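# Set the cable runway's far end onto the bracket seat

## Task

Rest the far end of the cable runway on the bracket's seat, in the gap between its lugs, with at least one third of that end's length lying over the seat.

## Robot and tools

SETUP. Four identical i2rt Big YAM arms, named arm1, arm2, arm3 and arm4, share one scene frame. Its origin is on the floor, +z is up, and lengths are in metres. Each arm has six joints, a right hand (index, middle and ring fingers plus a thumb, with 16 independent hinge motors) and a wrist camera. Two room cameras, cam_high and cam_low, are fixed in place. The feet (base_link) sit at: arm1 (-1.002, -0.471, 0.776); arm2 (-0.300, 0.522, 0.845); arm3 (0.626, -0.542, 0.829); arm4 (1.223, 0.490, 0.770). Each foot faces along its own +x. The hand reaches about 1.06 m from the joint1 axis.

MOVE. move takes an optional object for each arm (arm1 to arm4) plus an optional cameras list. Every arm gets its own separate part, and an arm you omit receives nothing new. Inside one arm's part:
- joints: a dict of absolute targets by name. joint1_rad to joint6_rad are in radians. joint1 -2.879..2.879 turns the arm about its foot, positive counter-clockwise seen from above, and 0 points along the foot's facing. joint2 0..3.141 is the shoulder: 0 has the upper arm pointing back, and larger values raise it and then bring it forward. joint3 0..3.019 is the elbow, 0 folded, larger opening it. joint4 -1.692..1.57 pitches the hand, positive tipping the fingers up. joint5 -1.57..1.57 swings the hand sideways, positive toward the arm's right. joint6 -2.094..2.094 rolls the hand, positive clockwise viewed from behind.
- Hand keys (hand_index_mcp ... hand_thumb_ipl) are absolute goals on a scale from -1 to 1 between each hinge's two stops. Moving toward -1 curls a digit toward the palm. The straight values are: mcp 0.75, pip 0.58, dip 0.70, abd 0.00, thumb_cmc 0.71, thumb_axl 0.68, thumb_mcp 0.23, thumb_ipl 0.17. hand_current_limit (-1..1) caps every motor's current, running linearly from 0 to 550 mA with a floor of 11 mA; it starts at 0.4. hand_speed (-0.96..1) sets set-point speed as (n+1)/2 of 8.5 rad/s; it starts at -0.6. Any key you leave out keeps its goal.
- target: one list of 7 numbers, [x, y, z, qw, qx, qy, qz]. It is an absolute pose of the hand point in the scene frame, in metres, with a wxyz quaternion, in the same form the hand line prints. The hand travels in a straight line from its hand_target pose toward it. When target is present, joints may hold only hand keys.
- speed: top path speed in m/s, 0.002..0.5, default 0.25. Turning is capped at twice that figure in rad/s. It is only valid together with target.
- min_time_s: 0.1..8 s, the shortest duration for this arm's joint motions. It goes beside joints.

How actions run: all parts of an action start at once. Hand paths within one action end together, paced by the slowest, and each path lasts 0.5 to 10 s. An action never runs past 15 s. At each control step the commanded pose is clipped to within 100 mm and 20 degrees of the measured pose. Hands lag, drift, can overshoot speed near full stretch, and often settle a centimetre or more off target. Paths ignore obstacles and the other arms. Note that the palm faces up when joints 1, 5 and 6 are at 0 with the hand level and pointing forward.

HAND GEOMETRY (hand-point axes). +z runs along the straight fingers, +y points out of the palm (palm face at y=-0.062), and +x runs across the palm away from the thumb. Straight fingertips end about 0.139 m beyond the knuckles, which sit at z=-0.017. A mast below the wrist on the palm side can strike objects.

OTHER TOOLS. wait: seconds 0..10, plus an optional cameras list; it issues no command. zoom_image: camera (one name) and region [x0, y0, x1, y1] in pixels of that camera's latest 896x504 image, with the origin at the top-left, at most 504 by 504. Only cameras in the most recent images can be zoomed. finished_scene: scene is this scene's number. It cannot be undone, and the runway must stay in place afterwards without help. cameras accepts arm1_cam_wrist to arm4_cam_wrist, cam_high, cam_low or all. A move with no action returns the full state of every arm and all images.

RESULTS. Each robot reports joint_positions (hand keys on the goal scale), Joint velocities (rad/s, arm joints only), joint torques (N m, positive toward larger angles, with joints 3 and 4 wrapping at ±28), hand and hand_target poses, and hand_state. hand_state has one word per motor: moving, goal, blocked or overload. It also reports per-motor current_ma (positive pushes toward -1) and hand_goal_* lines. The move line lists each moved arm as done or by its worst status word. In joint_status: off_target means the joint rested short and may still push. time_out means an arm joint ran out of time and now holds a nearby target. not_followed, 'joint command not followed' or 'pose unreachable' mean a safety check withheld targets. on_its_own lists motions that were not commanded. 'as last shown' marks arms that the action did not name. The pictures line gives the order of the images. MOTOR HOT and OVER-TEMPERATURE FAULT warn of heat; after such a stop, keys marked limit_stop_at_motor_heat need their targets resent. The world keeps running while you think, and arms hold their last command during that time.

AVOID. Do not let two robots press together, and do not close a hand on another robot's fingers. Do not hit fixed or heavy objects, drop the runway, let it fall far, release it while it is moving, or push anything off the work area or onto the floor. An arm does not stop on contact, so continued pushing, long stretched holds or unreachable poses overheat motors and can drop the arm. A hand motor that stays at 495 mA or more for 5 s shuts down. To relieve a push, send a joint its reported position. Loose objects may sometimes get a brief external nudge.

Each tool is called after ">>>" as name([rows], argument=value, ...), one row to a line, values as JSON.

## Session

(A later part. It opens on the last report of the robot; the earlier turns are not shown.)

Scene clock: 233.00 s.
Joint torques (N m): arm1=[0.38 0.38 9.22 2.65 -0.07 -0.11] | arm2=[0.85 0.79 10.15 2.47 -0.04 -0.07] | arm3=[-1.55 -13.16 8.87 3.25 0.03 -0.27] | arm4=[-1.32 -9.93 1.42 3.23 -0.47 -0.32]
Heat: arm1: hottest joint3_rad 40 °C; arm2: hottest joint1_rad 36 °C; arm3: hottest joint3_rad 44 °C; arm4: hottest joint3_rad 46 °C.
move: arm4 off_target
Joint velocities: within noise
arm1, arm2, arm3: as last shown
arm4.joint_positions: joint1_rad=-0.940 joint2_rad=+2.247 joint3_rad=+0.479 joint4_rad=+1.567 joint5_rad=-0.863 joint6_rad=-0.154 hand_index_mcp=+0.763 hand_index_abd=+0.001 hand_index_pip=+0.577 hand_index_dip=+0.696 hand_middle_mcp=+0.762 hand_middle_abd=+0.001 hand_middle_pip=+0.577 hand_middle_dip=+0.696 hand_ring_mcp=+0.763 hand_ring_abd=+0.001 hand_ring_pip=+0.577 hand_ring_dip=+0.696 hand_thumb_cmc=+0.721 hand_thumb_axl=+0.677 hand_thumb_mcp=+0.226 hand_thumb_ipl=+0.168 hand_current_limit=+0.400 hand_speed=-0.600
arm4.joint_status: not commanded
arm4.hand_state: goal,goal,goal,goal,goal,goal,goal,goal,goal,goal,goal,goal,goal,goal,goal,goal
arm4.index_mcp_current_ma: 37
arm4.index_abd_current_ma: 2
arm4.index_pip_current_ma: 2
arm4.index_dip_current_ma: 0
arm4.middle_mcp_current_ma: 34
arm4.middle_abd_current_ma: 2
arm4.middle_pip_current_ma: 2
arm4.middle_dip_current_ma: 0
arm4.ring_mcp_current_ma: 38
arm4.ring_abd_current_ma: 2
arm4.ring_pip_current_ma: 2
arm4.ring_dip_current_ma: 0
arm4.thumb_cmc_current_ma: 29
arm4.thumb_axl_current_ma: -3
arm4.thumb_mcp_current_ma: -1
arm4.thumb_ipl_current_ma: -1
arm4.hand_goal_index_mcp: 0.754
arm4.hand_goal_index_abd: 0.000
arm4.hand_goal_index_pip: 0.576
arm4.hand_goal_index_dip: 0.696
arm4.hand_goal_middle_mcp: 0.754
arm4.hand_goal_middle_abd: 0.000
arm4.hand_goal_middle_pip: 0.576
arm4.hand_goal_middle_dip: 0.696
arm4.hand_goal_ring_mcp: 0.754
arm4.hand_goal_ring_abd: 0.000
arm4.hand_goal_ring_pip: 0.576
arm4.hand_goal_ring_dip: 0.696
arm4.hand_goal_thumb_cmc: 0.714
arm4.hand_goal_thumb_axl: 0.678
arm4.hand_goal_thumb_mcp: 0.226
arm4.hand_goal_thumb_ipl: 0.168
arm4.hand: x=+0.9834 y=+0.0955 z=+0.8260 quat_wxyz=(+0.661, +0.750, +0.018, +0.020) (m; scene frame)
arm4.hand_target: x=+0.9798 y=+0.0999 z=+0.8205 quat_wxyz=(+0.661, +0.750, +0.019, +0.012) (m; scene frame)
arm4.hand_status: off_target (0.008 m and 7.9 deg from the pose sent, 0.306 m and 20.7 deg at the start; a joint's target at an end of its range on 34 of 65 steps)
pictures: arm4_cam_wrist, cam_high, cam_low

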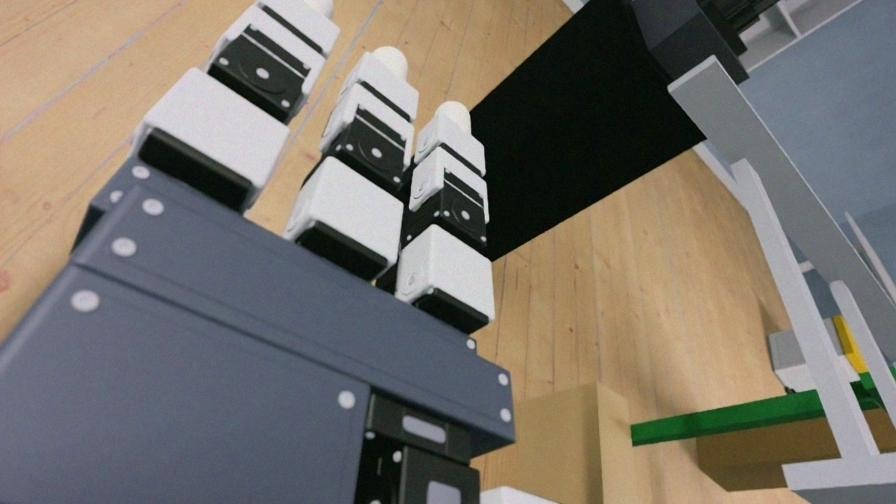

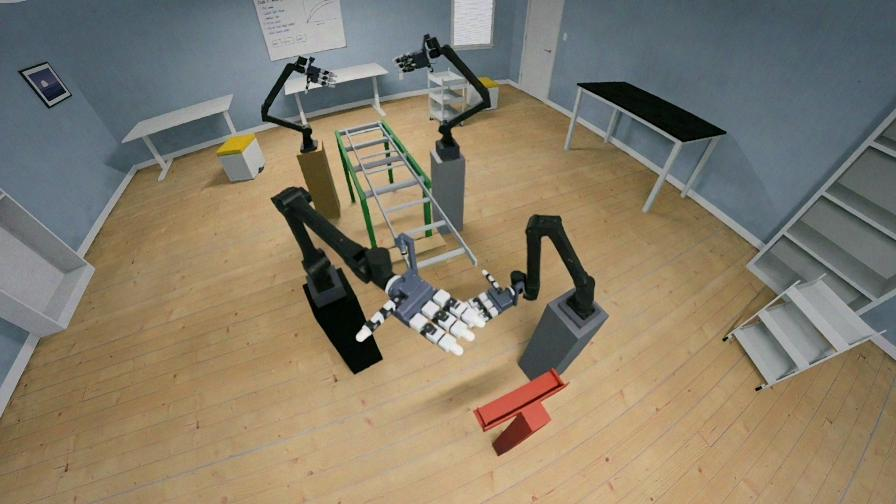

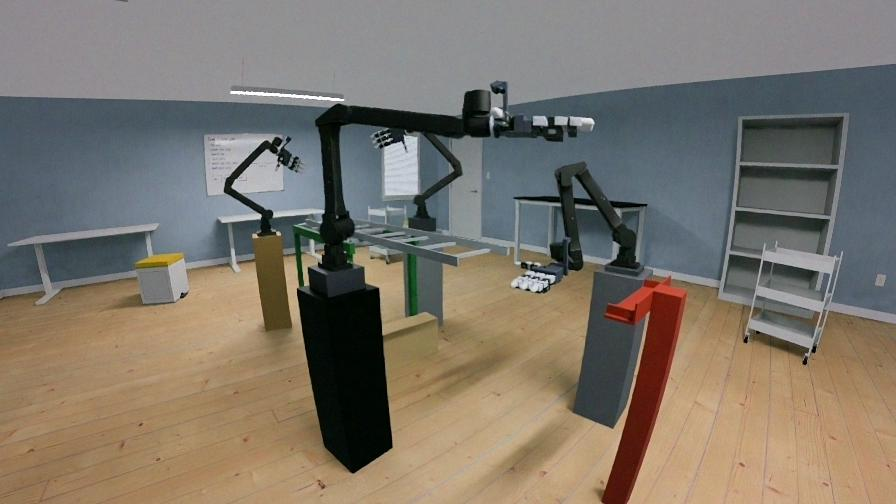

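>>> move(arm4={"target": [0.575, 0.075, 0.82, 0.7071, 0.7071, 0, 0], "speed": 0.2}, cameras=["cam_high", "cam_low", "arm4_cam_wrist"])

>>> zoom_image(camera="cam_low", region=[380, 180, 600, 310])

>>> zoom_image(camera="cam_high", region=[380, 170, 540, 310])

Scene clock: 264.20 s.
Joint torques (N m): arm1=[0.62 0.5 9.11 2.65 -0.06 -0.1] | arm2=[0.97 1.03 10.11 2.51 -0.04 -0.07] | arm3=[-1.44 -13.51 8.76 3.26 0.01 -0.29] | arm4=[-0.62 -19.43 9.52 1.44 -0.32 -0.07]
Heat: arm1: hottest joint3_rad 40 °C; arm2: hottest joint1_rad 36 °C; arm3: hottest joint3_rad 44 °C; arm4: hottest joint3_rad 42 °C.
move: arm4 off_target
Joint velocities: within noise
arm1, arm2, arm3: as last shown
arm4.joint_positions: joint1_rad=-1.315 joint2_rad=+2.516 joint3_rad=+1.564 joint4_rad=+0.957 joint5_rad=-1.198 joint6_rad=-0.035 hand_index_mcp=+0.763 hand_index_abd=+0.001 hand_index_pip=+0.577 hand_index_dip=+0.696 hand_middle_mcp=+0.762 hand_middle_abd=+0.001 hand_middle_pip=+0.577 hand_middle_dip=+0.696 hand_ring_mcp=+0.763 hand_ring_abd=+0.001 hand_ring_pip=+0.577 hand_ring_dip=+0.696 hand_thumb_cmc=+0.721 hand_thumb_axl=+0.677 hand_thumb_mcp=+0.226 hand_thumb_ipl=+0.168 hand_current_limit=+0.400 hand_speed=-0.600
arm4.joint_status: not commanded
arm4.hand_state: goal,goal,goal,goal,goal,goal,goal,goal,goal,goal,goal,goal,goal,goal,goal,goal
arm4.index_mcp_current_ma: 37
arm4.index_abd_current_ma: 2
arm4.index_pip_current_ma: 2
arm4.index_dip_current_ma: 0
arm4.middle_mcp_current_ma: 34
arm4.middle_abd_current_ma: 2
arm4.middle_pip_current_ma: 2
arm4.middle_dip_current_ma: 0
arm4.ring_mcp_current_ma: 38
arm4.ring_abd_current_ma: 2
arm4.ring_pip_current_ma: 2
arm4.ring_dip_current_ma: 0
arm4.thumb_cmc_current_ma: 29
arm4.thumb_axl_current_ma: -3
arm4.thumb_mcp_current_ma: -1
arm4.thumb_ipl_current_ma: -1
arm4.hand_goal_index_mcp: 0.754
arm4.hand_goal_index_abd: 0.000
arm4.hand_goal_index_pip: 0.576
arm4.hand_goal_index_dip: 0.696
arm4.hand_goal_middle_mcp: 0.754
arm4.hand_goal_middle_abd: 0.000
arm4.hand_goal_middle_pip: 0.576
arm4.hand_goal_middle_dip: 0.696
arm4.hand_goal_ring_mcp: 0.754
arm4.hand_goal_ring_abd: 0.000
arm4.hand_goal_ring_pip: 0.576
arm4.hand_goal_ring_dip: 0.696
arm4.hand_goal_thumb_cmc: 0.714
arm4.hand_goal_thumb_axl: 0.678
arm4.hand_goal_thumb_mcp: 0.226
arm4.hand_goal_thumb_ipl: 0.168
arm4.hand: x=+0.5862 y=+0.0725 z=+0.8409 quat_wxyz=(+0.709, +0.705, +0.014, -0.010) (m; scene frame)
arm4.hand_target: x=+0.5763 y=+0.0756 z=+0.8202 quat_wxyz=(+0.707, +0.707, +0.000, +0.000) (m; scene frame)
arm4.hand_status: off_target (0.024 m and 2.0 deg from the pose sent, 0.409 m and 7.9 deg at the start)
pictures: arm4_cam_wrist, cam_high, cam_low

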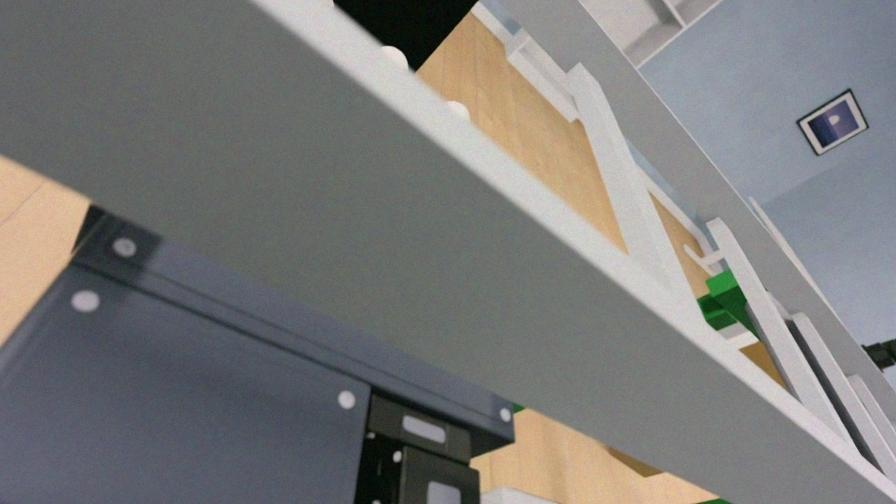

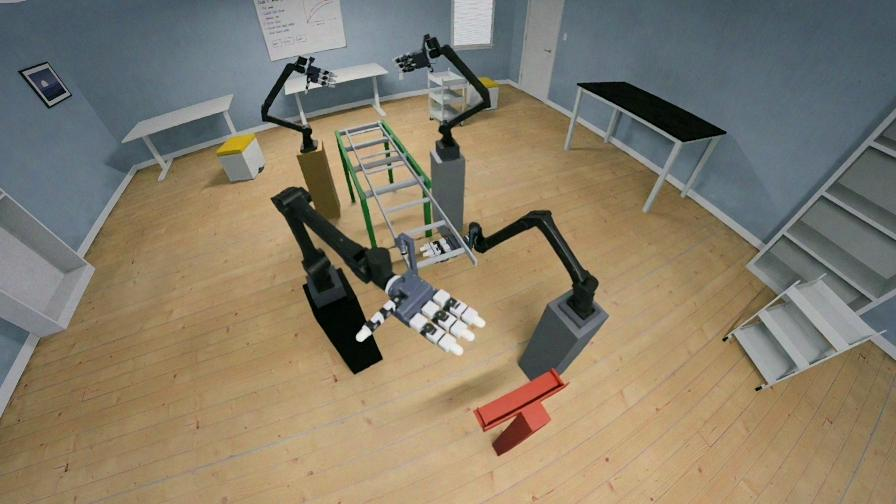

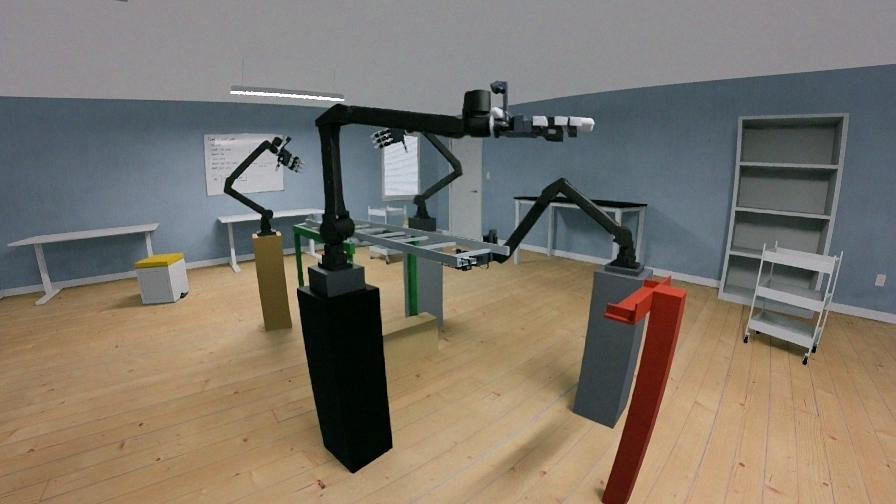

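Scaled by 2.291 from the camera's 896x504 image, which has a finer 1280x720 frame.

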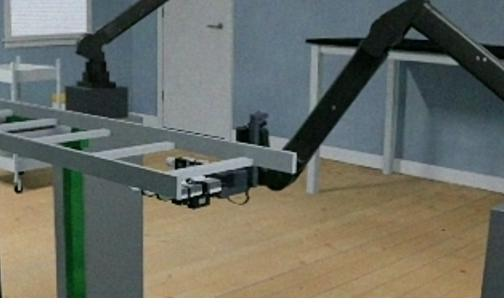

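Scaled by 3.150 from the camera's 896x504 image, which has a finer 1280x720 frame.

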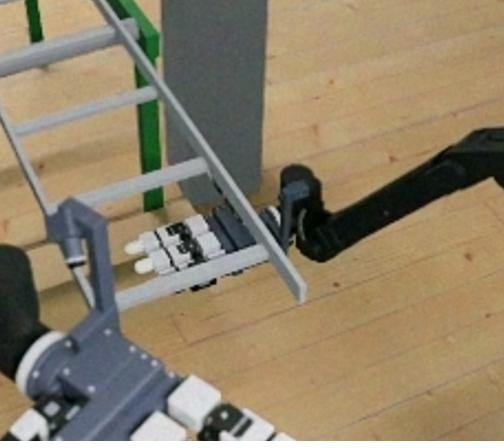

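>>> move(arm4={"target": [0.562, 0.050, 0.81, 0.7071, 0.7071, 0, 0], "speed": 0.1})

>>> move(arm4={"joints": {"hand_index_mcp": -0.5, "hand_middle_mcp": -0.5, "hand_ring_mcp": -0.5}}, cameras=["cam_high", "cam_low", "arm4_cam_wrist"])

>>> zoom_image(camera="cam_low", region=[420, 200, 560, 300])

>>> zoom_image(camera="cam_high", region=[380, 190, 500, 290])

Scene clock: 274.33 s.
Joint torques (N m): arm1=[0.32 0.44 9.21 2.69 -0.06 -0.1] | arm2=[1.03 1.14 10.11 2.51 -0.04 -0.06] | arm3=[-1.38 -13.22 8.73 3.12 0.03 -0.29] | arm4=[1.03 -20.19 9.85 1.44 -0.07 -0.09]
Heat: arm1: hottest joint3_rad 40 °C; arm2: hottest joint1_rad 36 °C; arm3: hottest joint3_rad 44 °C; arm4: hottest joint3_rad 42 °C.
move: arm4 off_target
Joint velocities: within noise
arm1, arm2, arm3: as last shown
arm4.joint_positions: joint1_rad=-1.312 joint2_rad=+2.570 joint3_rad=+1.661 joint4_rad=+0.914 joint5_rad=-1.177 joint6_rad=-0.034 hand_index_mcp=+0.763 hand_index_abd=+0.001 hand_index_pip=+0.577 hand_index_dip=+0.696 hand_middle_mcp=+0.762 hand_middle_abd=+0.001 hand_middle_pip=+0.577 hand_middle_dip=+0.696 hand_ring_mcp=+0.763 hand_ring_abd=+0.001 hand_ring_pip=+0.577 hand_ring_dip=+0.696 hand_thumb_cmc=+0.721 hand_thumb_axl=+0.677 hand_thumb_mcp=+0.226 hand_thumb_ipl=+0.168 hand_current_limit=+0.400 hand_speed=-0.600
arm4.joint_status: not commanded
arm4.hand_state: goal,goal,goal,goal,goal,goal,goal,goal,goal,goal,goal,goal,goal,goal,goal,goal
arm4.index_mcp_current_ma: 37
arm4.index_abd_current_ma: 2
arm4.index_pip_current_ma: 2
arm4.index_dip_current_ma: 0
arm4.middle_mcp_current_ma: 34
arm4.middle_abd_current_ma: 2
arm4.middle_pip_current_ma: 2
arm4.middle_dip_current_ma: 0
arm4.ring_mcp_current_ma: 38
arm4.ring_abd_current_ma: 2
arm4.ring_pip_current_ma: 2
arm4.ring_dip_current_ma: 0
arm4.thumb_cmc_current_ma: 29
arm4.thumb_axl_current_ma: -3
arm4.thumb_mcp_current_ma: -1
arm4.thumb_ipl_current_ma: -1
arm4.hand_goal_index_mcp: 0.754
arm4.hand_goal_index_abd: 0.000
arm4.hand_goal_index_pip: 0.576
arm4.hand_goal_index_dip: 0.696
arm4.hand_goal_middle_mcp: 0.754
arm4.hand_goal_middle_abd: 0.000
arm4.hand_goal_middle_pip: 0.576
arm4.hand_goal_middle_dip: 0.696
arm4.hand_goal_ring_mcp: 0.754
arm4.hand_goal_ring_abd: 0.000
arm4.hand_goal_ring_pip: 0.576
arm4.hand_goal_ring_dip: 0.696
arm4.hand_goal_thumb_cmc: 0.714
arm4.hand_goal_thumb_axl: 0.678
arm4.hand_goal_thumb_mcp: 0.226
arm4.hand_goal_thumb_ipl: 0.168
arm4.hand: x=+0.5638 y=+0.0628 z=+0.8312 quat_wxyz=(+0.709, +0.705, +0.007, -0.016) (m; scene frame)
arm4.hand_target: x=+0.5634 y=+0.0510 z=+0.8100 quat_wxyz=(+0.707, +0.708, +0.000, +0.000) (m; scene frame)
arm4.hand_status: off_target (0.025 m and 2.0 deg from the pose sent, 0.045 m and 2.0 deg at the start)
pictures: none

Scene clock: 275.73 s.
Joint torques (N m): arm1=[0.38 0.44 9.21 2.71 -0.07 -0.1] | arm2=[0.91 1.08 10.11 2.54 -0.04 -0.08] | arm3=[-1.38 -13.45 8.9 3.25 0.03 -0.28] | arm4=[1.03 -20.13 9.77 1.4 -0.06 -0.1]
Heat: arm1: hottest joint3_rad 40 °C; arm2: hottest joint1_rad 36 °C; arm3: hottest joint3_rad 44 °C; arm4: hottest joint3_rad 42 °C.
move: arm4 done
Joint velocities: within noise
arm1, arm2, arm3: as last shown
arm4.joint_positions: joint1_rad=-1.311 joint2_rad=+2.571 joint3_rad=+1.661 joint4_rad=+0.913 joint5_rad=-1.177 joint6_rad=-0.034 hand_index_mcp=-0.496 hand_index_abd=+0.001 hand_index_pip=+0.577 hand_index_dip=+0.696 hand_middle_mcp=-0.496 hand_middle_abd=+0.001 hand_middle_pip=+0.577 hand_middle_dip=+0.696 hand_ring_mcp=-0.495 hand_ring_abd=+0.001 hand_ring_pip=+0.577 hand_ring_dip=+0.696 hand_thumb_cmc=+0.721 hand_thumb_axl=+0.677 hand_thumb_mcp=+0.226 hand_thumb_ipl=+0.168 hand_current_limit=+0.400 hand_speed=-0.600
arm4.joint_status: all done
arm4.hand_state: goal,goal,goal,goal,goal,goal,goal,goal,goal,goal,goal,goal,goal,goal,goal,goal
arm4.index_mcp_current_ma: 17
arm4.index_abd_current_ma: 2
arm4.index_pip_current_ma: 2
arm4.index_dip_current_ma: 0
arm4.middle_mcp_current_ma: 16
arm4.middle_abd_current_ma: 2
arm4.middle_pip_current_ma: 2
arm4.middle_dip_current_ma: 0
arm4.ring_mcp_current_ma: 18
arm4.ring_abd_current_ma: 2
arm4.ring_pip_current_ma: 2
arm4.ring_dip_current_ma: 0
arm4.thumb_cmc_current_ma: 29
arm4.thumb_axl_current_ma: -3
arm4.thumb_mcp_current_ma: -1
arm4.thumb_ipl_current_ma: -1
arm4.hand_goal_index_mcp: -0.500
arm4.hand_goal_index_abd: 0.000
arm4.hand_goal_index_pip: 0.576
arm4.hand_goal_index_dip: 0.696
arm4.hand_goal_middle_mcp: -0.500
arm4.hand_goal_middle_abd: 0.000
arm4.hand_goal_middle_pip: 0.576
arm4.hand_goal_middle_dip: 0.696
arm4.hand_goal_ring_mcp: -0.500
arm4.hand_goal_ring_abd: 0.000
arm4.hand_goal_ring_pip: 0.576
arm4.hand_goal_ring_dip: 0.696
arm4.hand_goal_thumb_cmc: 0.714
arm4.hand_goal_thumb_axl: 0.678
arm4.hand_goal_thumb_mcp: 0.226
arm4.hand_goal_thumb_ipl: 0.168
arm4.hand: x=+0.5640 y=+0.0626 z=+0.8306 quat_wxyz=(+0.709, +0.705, +0.007, -0.015) (m; scene frame)
arm4.hand_target: x=+0.5636 y=+0.0509 z=+0.8100 quat_wxyz=(+0.707, +0.708, +0.000, +0.000) (m; scene frame)
arm4.hand_status: not commanded
pictures: arm4_cam_wrist, cam_high, cam_low

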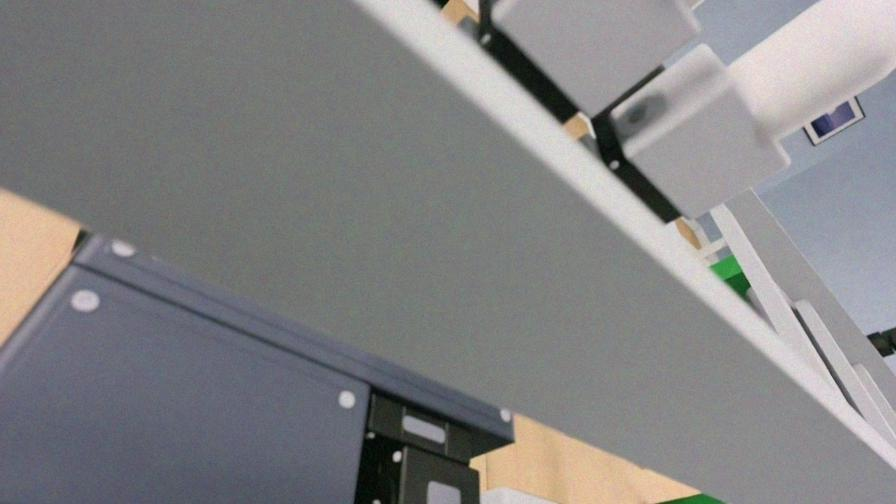

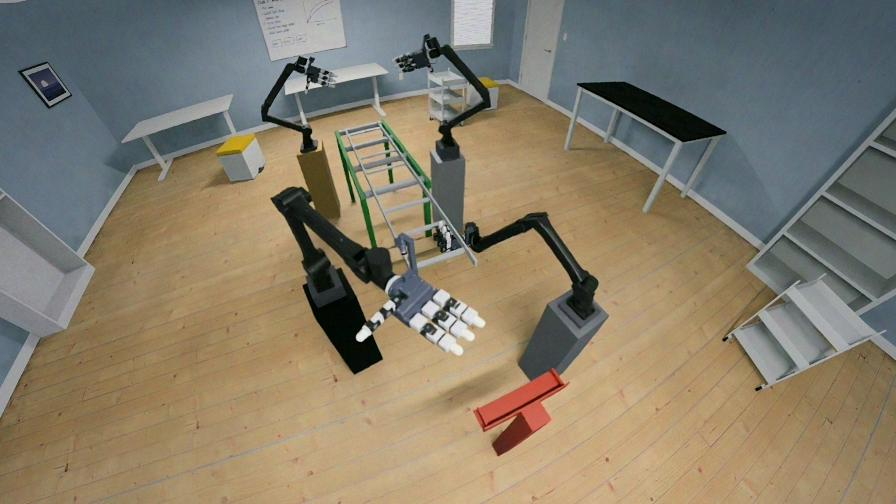

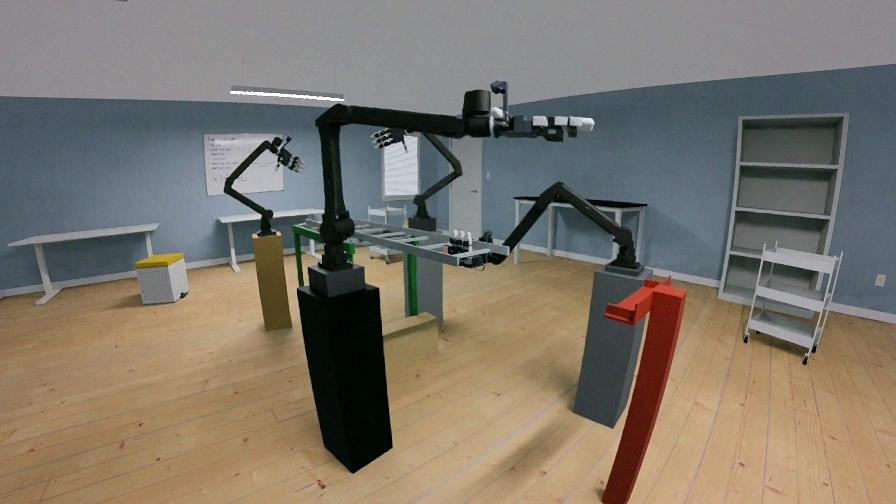

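Scaled by 3.600 from the camera's 896x504 image, which has a finer 1280x720 frame.

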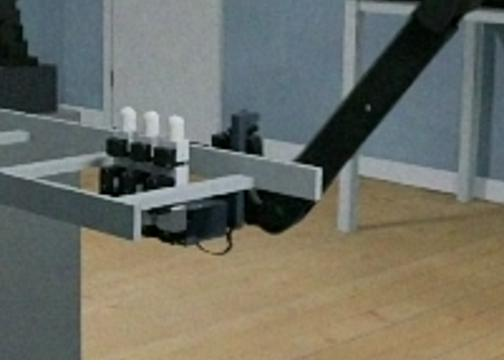

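Scaled by 4.200 from the camera's 896x504 image, which has a finer 1280x720 frame.

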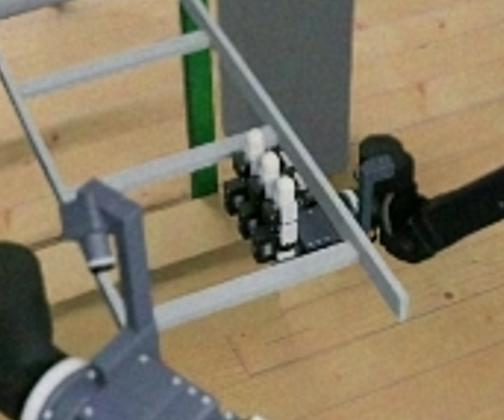

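>>> move(arm4={"target": [0.565, 0.045, 0.84, 0.7071, 0.7071, 0, 0], "speed": 0.05})

>>> move(arm4={"target": [0.565, 0.045, 0.86, 0.7071, 0.7071, 0, 0], "speed": 0.05}, cameras=["cam_low", "arm4_cam_wrist"])

>>> zoom_image(camera="cam_low", region=[420, 200, 560, 300])

Scene clock: 281.37 s.
Joint torques (N m): arm1=[0.32 0.09 9.21 2.63 -0.06 -0.1] | arm2=[0.79 0.85 10.13 2.52 -0.04 -0.07] | arm3=[-1.26 -13.27 8.76 3.06 0.04 -0.27] | arm4=[1.03 -25.23 7.43 1.43 -0.08 -0.11]
Heat: arm1: hottest joint3_rad 41 °C; arm2: hottest joint3_rad 37 °C; arm3: hottest joint3_rad 45 °C; arm4: hottest joint3_rad 43 °C.
move: arm4 off_target
Joint velocities: within noise
arm1, arm2, arm3: as last shown
arm4.joint_positions: joint1_rad=-1.302 joint2_rad=+2.571 joint3_rad=+1.661 joint4_rad=+0.886 joint5_rad=-1.169 joint6_rad=-0.032 hand_index_mcp=-0.496 hand_index_abd=+0.001 hand_index_pip=+0.577 hand_index_dip=+0.696 hand_middle_mcp=-0.496 hand_middle_abd=+0.001 hand_middle_pip=+0.577 hand_middle_dip=+0.696 hand_ring_mcp=-0.495 hand_ring_abd=+0.001 hand_ring_pip=+0.577 hand_ring_dip=+0.696 hand_thumb_cmc=+0.721 hand_thumb_axl=+0.677 hand_thumb_mcp=+0.226 hand_thumb_ipl=+0.168 hand_current_limit=+0.400 hand_speed=-0.600
arm4.joint_status: not commanded
arm4.hand_state: goal,goal,goal,goal,goal,goal,goal,goal,goal,goal,goal,goal,goal,goal,goal,goal
arm4.index_mcp_current_ma: 17
arm4.index_abd_current_ma: 2
arm4.index_pip_current_ma: 2
arm4.index_dip_current_ma: 0
arm4.middle_mcp_current_ma: 16
arm4.middle_abd_current_ma: 2
arm4.middle_pip_current_ma: 2
arm4.middle_dip_current_ma: 0
arm4.ring_mcp_current_ma: 18
arm4.ring_abd_current_ma: 2
arm4.ring_pip_current_ma: 2
arm4.ring_dip_current_ma: 0
arm4.thumb_cmc_current_ma: 29
arm4.thumb_axl_current_ma: -3
arm4.thumb_mcp_current_ma: -1
arm4.thumb_ipl_current_ma: -1
arm4.hand_goal_index_mcp: -0.500
arm4.hand_goal_index_abd: 0.000
arm4.hand_goal_index_pip: 0.576
arm4.hand_goal_index_dip: 0.696
arm4.hand_goal_middle_mcp: -0.500
arm4.hand_goal_middle_abd: 0.000
arm4.hand_goal_middle_pip: 0.576
arm4.hand_goal_middle_dip: 0.696
arm4.hand_goal_ring_mcp: -0.500
arm4.hand_goal_ring_abd: 0.000
arm4.hand_goal_ring_pip: 0.576
arm4.hand_goal_ring_dip: 0.696
arm4.hand_goal_thumb_cmc: 0.714
arm4.hand_goal_thumb_axl: 0.678
arm4.hand_goal_thumb_mcp: 0.226
arm4.hand_goal_thumb_ipl: 0.168
arm4.hand: x=+0.5644 y=+0.0556 z=+0.8262 quat_wxyz=(+0.706, +0.709, -0.002, -0.005) (m; scene frame)
arm4.hand_target: x=+0.5655 y=+0.0452 z=+0.8398 quat_wxyz=(+0.707, +0.707, +0.000, +0.000) (m; scene frame)
arm4.hand_status: off_target (0.017 m and 0.7 deg from the pose sent, 0.020 m and 2.0 deg at the start)
pictures: none

Scene clock: 282.60 s.
Joint torques (N m): arm1=[0.26 0.38 9.17 2.65 -0.04 -0.11] | arm2=[0.91 1.03 10.15 2.51 -0.04 -0.07] | arm3=[-1.03 -13.22 8.9 3.22 0.02 -0.28] | arm4=[1.26 -24.7 6.69 1.43 -0.06 -0.11]
Heat: arm1: hottest joint3_rad 41 °C; arm2: hottest joint3_rad 37 °C; arm3: hottest joint3_rad 45 °C; arm4: hottest joint3_rad 43 °C.
move: arm4 off_target
Joint velocities: within noise
arm1.joint_positions: joint1_rad=+0.178 joint2_rad=+0.638 joint3_rad=+1.366 joint4_rad=-1.312 joint5_rad=+0.002 joint6_rad=+1.065 hand_index_mcp=+0.755 hand_index_abd=+0.000 hand_index_pip=+0.577 hand_index_dip=+0.696 hand_middle_mcp=+0.755 hand_middle_abd=+0.000 hand_middle_pip=+0.577 hand_middle_dip=+0.696 hand_ring_mcp=+0.755 hand_ring_abd=+0.000 hand_ring_pip=+0.577 hand_ring_dip=+0.696 hand_thumb_cmc=+0.715 hand_thumb_axl=+0.677 hand_thumb_mcp=+0.226 hand_thumb_ipl=+0.168 hand_current_limit=+0.400 hand_speed=-0.600
arm1.joint_status: not commanded
arm1.hand_state: goal,goal,goal,goal,goal,goal,goal,goal,goal,goal,goal,goal,goal,goal,goal,goal
arm1.index_mcp_current_ma: 3
arm1.index_abd_current_ma: 1
arm1.index_pip_current_ma: 3
arm1.index_dip_current_ma: 0
arm1.middle_mcp_current_ma: 3
arm1.middle_abd_current_ma: 1
arm1.middle_pip_current_ma: 3
arm1.middle_dip_current_ma: 0
arm1.ring_mcp_current_ma: 3
arm1.ring_abd_current_ma: 1
arm1.ring_pip_current_ma: 3
arm1.ring_dip_current_ma: 0
arm1.thumb_cmc_current_ma: 3
arm1.thumb_axl_current_ma: -3
arm1.thumb_mcp_current_ma: -1
arm1.thumb_ipl_current_ma: -1
arm1.hand_goal_index_mcp: 0.754
arm1.hand_goal_index_abd: 0.000
arm1.hand_goal_index_pip: 0.576
arm1.hand_goal_index_dip: 0.696
arm1.hand_goal_middle_mcp: 0.754
arm1.hand_goal_middle_abd: 0.000
arm1.hand_goal_middle_pip: 0.576
arm1.hand_goal_middle_dip: 0.696
arm1.hand_goal_ring_mcp: 0.754
arm1.hand_goal_ring_abd: 0.000
arm1.hand_goal_ring_pip: 0.576
arm1.hand_goal_ring_dip: 0.696
arm1.hand_goal_thumb_cmc: 0.714
arm1.hand_goal_thumb_axl: 0.678
arm1.hand_goal_thumb_mcp: 0.226
arm1.hand_goal_thumb_ipl: 0.168
arm1.hand: x=-0.9323 y=-0.2108 z=+1.3247 quat_wxyz=(-0.254, +0.423, +0.769, +0.406) (m; scene frame)
arm1.hand_target: x=-0.9321 y=-0.2136 z=+1.3382 quat_wxyz=(-0.261, +0.420, +0.763, +0.417) (m; scene frame)
arm1.hand_status: not commanded
arm2.joint_positions: joint1_rad=-0.397 joint2_rad=+0.614 joint3_rad=+1.434 joint4_rad=-1.144 joint5_rad=+0.097 joint6_rad=+1.106 hand_index_mcp=+0.755 hand_index_abd=+0.001 hand_index_pip=+0.577 hand_index_dip=+0.696 hand_middle_mcp=+0.755 hand_middle_abd=+0.001 hand_middle_pip=+0.577 hand_middle_dip=+0.696 hand_ring_mcp=+0.755 hand_ring_abd=+0.001 hand_ring_pip=+0.577 hand_ring_dip=+0.696 hand_thumb_cmc=+0.715 hand_thumb_axl=+0.677 hand_thumb_mcp=+0.226 hand_thumb_ipl=+0.168 hand_current_limit=+0.400 hand_speed=-0.600
arm2.joint_status: not commanded
arm2.hand_state: goal,goal,goal,goal,goal,goal,goal,goal,goal,goal,goal,goal,goal,goal,goal,goal
arm2.index_mcp_current_ma: 2
arm2.index_abd_current_ma: 1
arm2.index_pip_current_ma: 1
arm2.index_dip_current_ma: 0
arm2.middle_mcp_current_ma: 2
arm2.middle_abd_current_ma: 1
arm2.middle_pip_current_ma: 1
arm2.middle_dip_current_ma: 0
arm2.ring_mcp_current_ma: 2
arm2.ring_abd_current_ma: 1
arm2.ring_pip_current_ma: 1
arm2.ring_dip_current_ma: 0
arm2.thumb_cmc_current_ma: 1
arm2.thumb_axl_current_ma: -1
arm2.thumb_mcp_current_ma: 0
arm2.thumb_ipl_current_ma: 0
arm2.hand_goal_index_mcp: 0.754
arm2.hand_goal_index_abd: 0.000
arm2.hand_goal_index_pip: 0.576
arm2.hand_goal_index_dip: 0.696
arm2.hand_goal_middle_mcp: 0.754
arm2.hand_goal_middle_abd: 0.000
arm2.hand_goal_middle_pip: 0.576
arm2.hand_goal_middle_dip: 0.696
arm2.hand_goal_ring_mcp: 0.754
arm2.hand_goal_ring_abd: 0.000
arm2.hand_goal_ring_pip: 0.576
arm2.hand_goal_ring_dip: 0.696
arm2.hand_goal_thumb_cmc: 0.714
arm2.hand_goal_thumb_axl: 0.678
arm2.hand_goal_thumb_mcp: 0.226
arm2.hand_goal_thumb_ipl: 0.168
arm2.hand: x=-0.5144 y=+0.3694 z=+1.4700 quat_wxyz=(+0.571, +0.531, -0.612, +0.130) (m; scene frame)
arm2.hand_target: x=-0.5123 y=+0.3731 z=+1.4799 quat_wxyz=(+0.580, +0.526, -0.607, +0.133) (m; scene frame)
arm2.hand_status: not commanded
arm3: as last shown
arm4.joint_positions: joint1_rad=-1.302 joint2_rad=+2.524 joint3_rad=+1.657 joint4_rad=+0.863 joint5_rad=-1.169 joint6_rad=-0.030 hand_index_mcp=-0.496 hand_index_abd=+0.001 hand_index_pip=+0.577 hand_index_dip=+0.696 hand_middle_mcp=-0.496 hand_middle_abd=+0.001 hand_middle_pip=+0.577 hand_middle_dip=+0.696 hand_ring_mcp=-0.495 hand_ring_abd=+0.001 hand_ring_pip=+0.577 hand_ring_dip=+0.696 hand_thumb_cmc=+0.721 hand_thumb_axl=+0.677 hand_thumb_mcp=+0.226 hand_thumb_ipl=+0.168 hand_current_limit=+0.400 hand_speed=-0.600
arm4.joint_status: not commanded
arm4.hand_state: goal,goal,goal,goal,goal,goal,goal,goal,goal,goal,goal,goal,goal,goal,goal,goal
arm4.index_mcp_current_ma: 17
arm4.index_abd_current_ma: 2
arm4.index_pip_current_ma: 2
arm4.index_dip_current_ma: 0
arm4.middle_mcp_current_ma: 16
arm4.middle_abd_current_ma: 2
arm4.middle_pip_current_ma: 2
arm4.middle_dip_current_ma: 0
arm4.ring_mcp_current_ma: 18
arm4.ring_abd_current_ma: 2
arm4.ring_pip_current_ma: 2
arm4.ring_dip_current_ma: 0
arm4.thumb_cmc_current_ma: 29
arm4.thumb_axl_current_ma: -3
arm4.thumb_mcp_current_ma: -1
arm4.thumb_ipl_current_ma: -1
arm4.hand_goal_index_mcp: -0.500
arm4.hand_goal_index_abd: 0.000
arm4.hand_goal_index_pip: 0.576
arm4.hand_goal_index_dip: 0.696
arm4.hand_goal_middle_mcp: -0.500
arm4.hand_goal_middle_abd: 0.000
arm4.hand_goal_middle_pip: 0.576
arm4.hand_goal_middle_dip: 0.696
arm4.hand_goal_ring_mcp: -0.500
arm4.hand_goal_ring_abd: 0.000
arm4.hand_goal_ring_pip: 0.576
arm4.hand_goal_ring_dip: 0.696
arm4.hand_goal_thumb_cmc: 0.714
arm4.hand_goal_thumb_axl: 0.678
arm4.hand_goal_thumb_mcp: 0.226
arm4.hand_goal_thumb_ipl: 0.168
arm4.hand: x=+0.5606 y=+0.0544 z=+0.8559 quat_wxyz=(+0.708, +0.706, +0.003, -0.011) (m; scene frame)
arm4.hand_target: x=+0.5652 y=+0.0451 z=+0.8600 quat_wxyz=(+0.707, +0.707, +0.000, +0.000) (m; scene frame)
arm4.hand_status: off_target (0.011 m and 1.3 deg from the pose sent, 0.035 m and 0.7 deg at the start)
pictures: arm4_cam_wrist, cam_low

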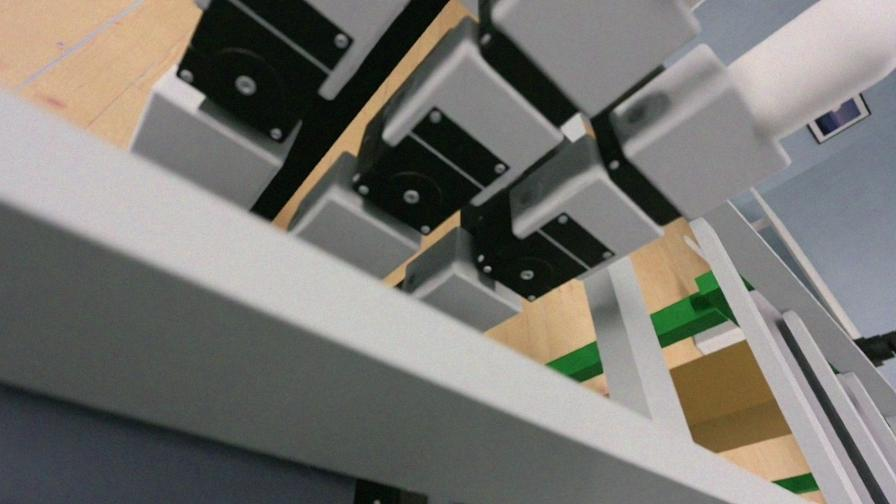

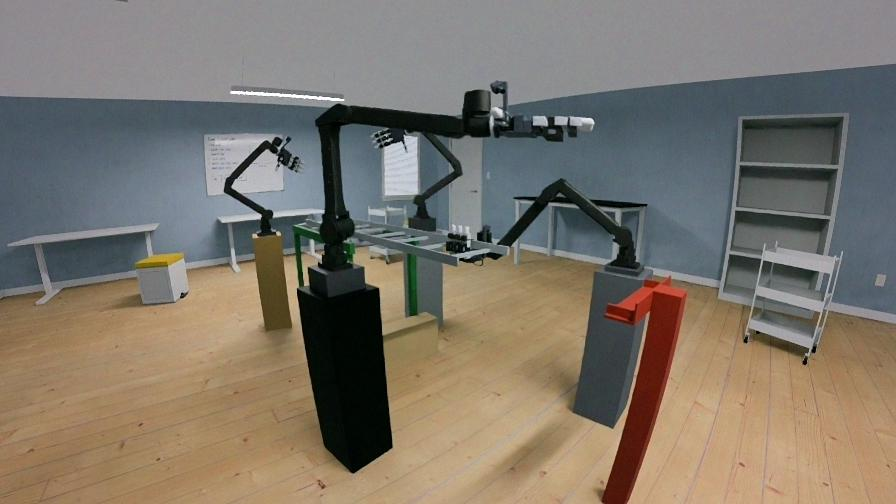

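Scaled by 3.600 from the camera's 896x504 image, which has a finer 1280x720 frame.

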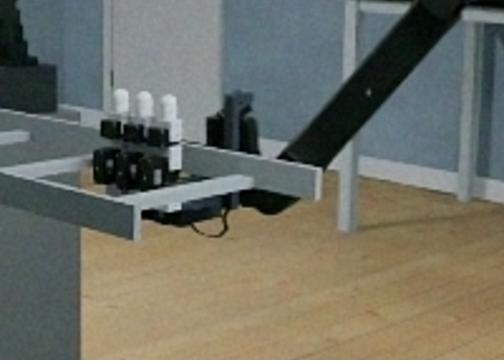

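>>> move(arm4={"target": [0.62, 0.047, 0.872, 0.7071, 0.7071, 0, 0], "speed": 0.08}, cameras=["cam_low", "cam_high", "arm4_cam_wrist"])

>>> zoom_image(camera="cam_low", region=[420, 200, 560, 300])

>>> zoom_image(camera="cam_high", region=[380, 190, 500, 290])

Scene clock: 288.10 s.
Joint torques (N m): arm1=[0.56 0.32 9.21 2.71 -0.06 -0.1] | arm2=[0.91 0.91 10.15 2.47 -0.03 -0.07] | arm3=[-1.44 -13.27 8.72 3.21 0.02 -0.29] | arm4=[1.14 -23.36 6.02 2.8 -0.32 -0.13]
Heat: arm1: hottest joint3_rad 41 °C; arm2: hottest joint3_rad 37 °C; arm3: hottest joint3_rad 45 °C; arm4: hottest joint3_rad 43 °C.
move: arm4 off_target
Joint velocities: within noise
arm1, arm2: as last shown
arm3.joint_positions: joint1_rad=-1.193 joint2_rad=+1.500 joint3_rad=+1.305 joint4_rad=+0.178 joint5_rad=-0.001 joint6_rad=+0.017 hand_index_mcp=+0.762 hand_index_abd=+0.001 hand_index_pip=+0.577 hand_index_dip=+0.696 hand_middle_mcp=+0.762 hand_middle_abd=+0.001 hand_middle_pip=+0.577 hand_middle_dip=+0.696 hand_ring_mcp=+0.761 hand_ring_abd=+0.001 hand_ring_pip=+0.577 hand_ring_dip=+0.696 hand_thumb_cmc=+0.721 hand_thumb_axl=+0.677 hand_thumb_mcp=+0.226 hand_thumb_ipl=+0.168 hand_current_limit=+0.400 hand_speed=-0.600
arm3.joint_status: not commanded
arm3.hand_state: goal,goal,goal,goal,goal,goal,goal,goal,goal,goal,goal,goal,goal,goal,goal,goal
arm3.index_mcp_current_ma: 11
arm3.index_abd_current_ma: 0
arm3.index_pip_current_ma: 0
arm3.index_dip_current_ma: 0
arm3.middle_mcp_current_ma: 11
arm3.middle_abd_current_ma: 0
arm3.middle_pip_current_ma: 0
arm3.middle_dip_current_ma: 0
arm3.ring_mcp_current_ma: 10
arm3.ring_abd_current_ma: 1
arm3.ring_pip_current_ma: 0
arm3.ring_dip_current_ma: 0
arm3.thumb_cmc_current_ma: 9
arm3.thumb_axl_current_ma: 0
arm3.thumb_mcp_current_ma: 0
arm3.thumb_ipl_current_ma: 0
arm3.hand_goal_index_mcp: 0.754
arm3.hand_goal_index_abd: 0.000
arm3.hand_goal_index_pip: 0.576
arm3.hand_goal_index_dip: 0.696
arm3.hand_goal_middle_mcp: 0.754
arm3.hand_goal_middle_abd: 0.000
arm3.hand_goal_middle_pip: 0.576
arm3.hand_goal_middle_dip: 0.696
arm3.hand_goal_ring_mcp: 0.754
arm3.hand_goal_ring_abd: 0.000
arm3.hand_goal_ring_pip: 0.576
arm3.hand_goal_ring_dip: 0.696
arm3.hand_goal_thumb_cmc: 0.714
arm3.hand_goal_thumb_axl: 0.678
arm3.hand_goal_thumb_mcp: 0.226
arm3.hand_goal_thumb_ipl: 0.168
arm3.hand: x=+1.2478 y=-0.2433 z=+1.3453 quat_wxyz=(+0.352, +0.375, +0.608, +0.604) (m; scene frame)
arm3.hand_target: x=+1.2475 y=-0.2473 z=+1.3482 quat_wxyz=(+0.363, +0.369, +0.605, +0.605) (m; scene frame)
arm3.hand_status: not commanded
arm4.joint_positions: joint1_rad=-1.270 joint2_rad=+2.424 joint3_rad=+1.448 joint4_rad=+0.936 joint5_rad=-1.132 joint6_rad=-0.029 hand_index_mcp=-0.496 hand_index_abd=+0.000 hand_index_pip=+0.577 hand_index_dip=+0.696 hand_middle_mcp=-0.496 hand_middle_abd=+0.000 hand_middle_pip=+0.577 hand_middle_dip=+0.696 hand_ring_mcp=-0.496 hand_ring_abd=+0.000 hand_ring_pip=+0.577 hand_ring_dip=+0.696 hand_thumb_cmc=+0.722 hand_thumb_axl=+0.677 hand_thumb_mcp=+0.226 hand_thumb_ipl=+0.168 hand_current_limit=+0.400 hand_speed=-0.600
arm4.joint_status: not commanded
arm4.hand_state: goal,goal,goal,goal,goal,goal,goal,goal,goal,goal,goal,goal,goal,goal,goal,goal
arm4.index_mcp_current_ma: 17
arm4.index_abd_current_ma: 1
arm4.index_pip_current_ma: 2
arm4.index_dip_current_ma: 0
arm4.middle_mcp_current_ma: 16
arm4.middle_abd_current_ma: 1
arm4.middle_pip_current_ma: 2
arm4.middle_dip_current_ma: 0
arm4.ring_mcp_current_ma: 14
arm4.ring_abd_current_ma: 1
arm4.ring_pip_current_ma: 2
arm4.ring_dip_current_ma: 0
arm4.thumb_cmc_current_ma: 30
arm4.thumb_axl_current_ma: -3
arm4.thumb_mcp_current_ma: -1
arm4.thumb_ipl_current_ma: -1
arm4.hand_goal_index_mcp: -0.500
arm4.hand_goal_index_abd: 0.000
arm4.hand_goal_index_pip: 0.576
arm4.hand_goal_index_dip: 0.696
arm4.hand_goal_middle_mcp: -0.500
arm4.hand_goal_middle_abd: 0.000
arm4.hand_goal_middle_pip: 0.576
arm4.hand_goal_middle_dip: 0.696
arm4.hand_goal_ring_mcp: -0.500
arm4.hand_goal_ring_abd: 0.000
arm4.hand_goal_ring_pip: 0.576
arm4.hand_goal_ring_dip: 0.696
arm4.hand_goal_thumb_cmc: 0.714
arm4.hand_goal_thumb_axl: 0.678
arm4.hand_goal_thumb_mcp: 0.226
arm4.hand_goal_thumb_ipl: 0.168
arm4.hand: x=+0.6121 y=+0.0544 z=+0.8593 quat_wxyz=(+0.703, +0.711, -0.011, -0.001) (m; scene frame)
arm4.hand_target: x=+0.6199 y=+0.0471 z=+0.8718 quat_wxyz=(+0.707, +0.707, +0.000, +0.000) (m; scene frame)
arm4.hand_status: off_target (0.017 m and 1.4 deg from the pose sent, 0.062 m and 1.3 deg at the start)
pictures: arm4_cam_wrist, cam_high, cam_low

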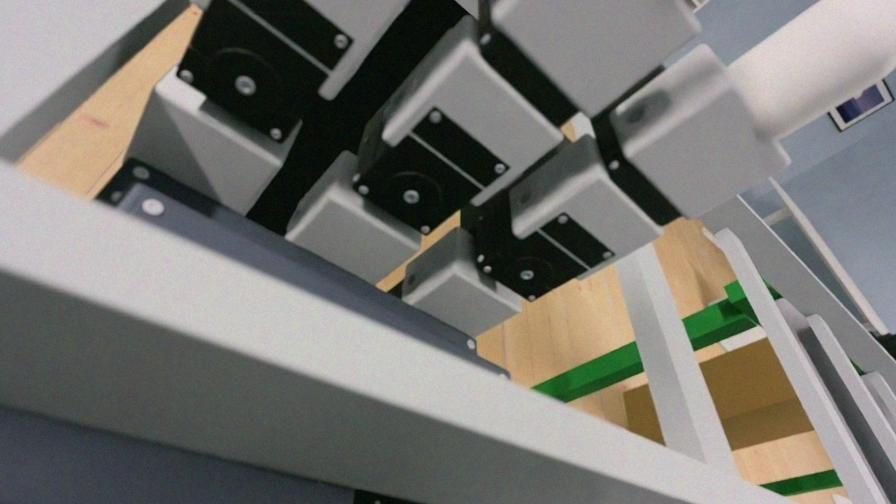

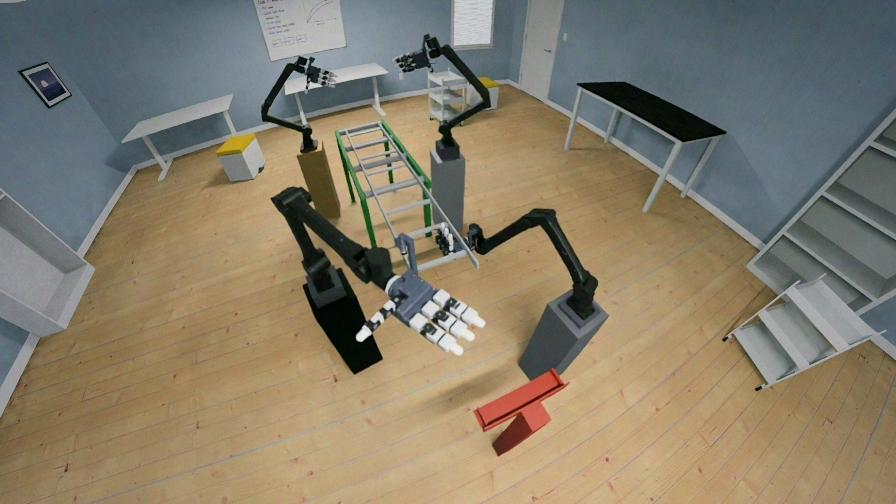

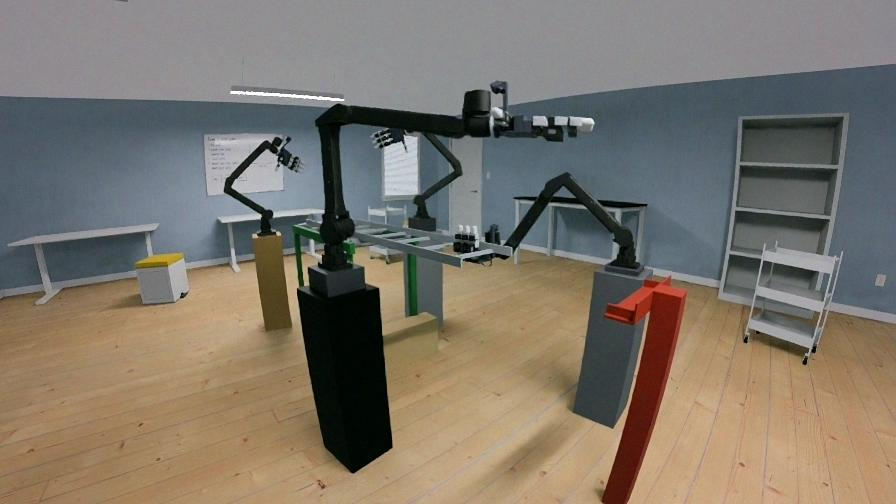

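Scaled by 3.600 from the camera's 896x504 image, which has a finer 1280x720 frame.

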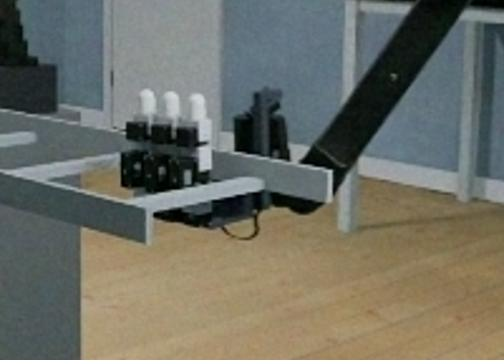

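Scaled by 4.200 from the camera's 896x504 image, which has a finer 1280x720 frame.

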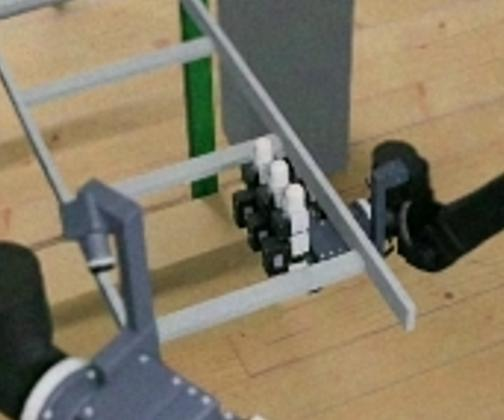

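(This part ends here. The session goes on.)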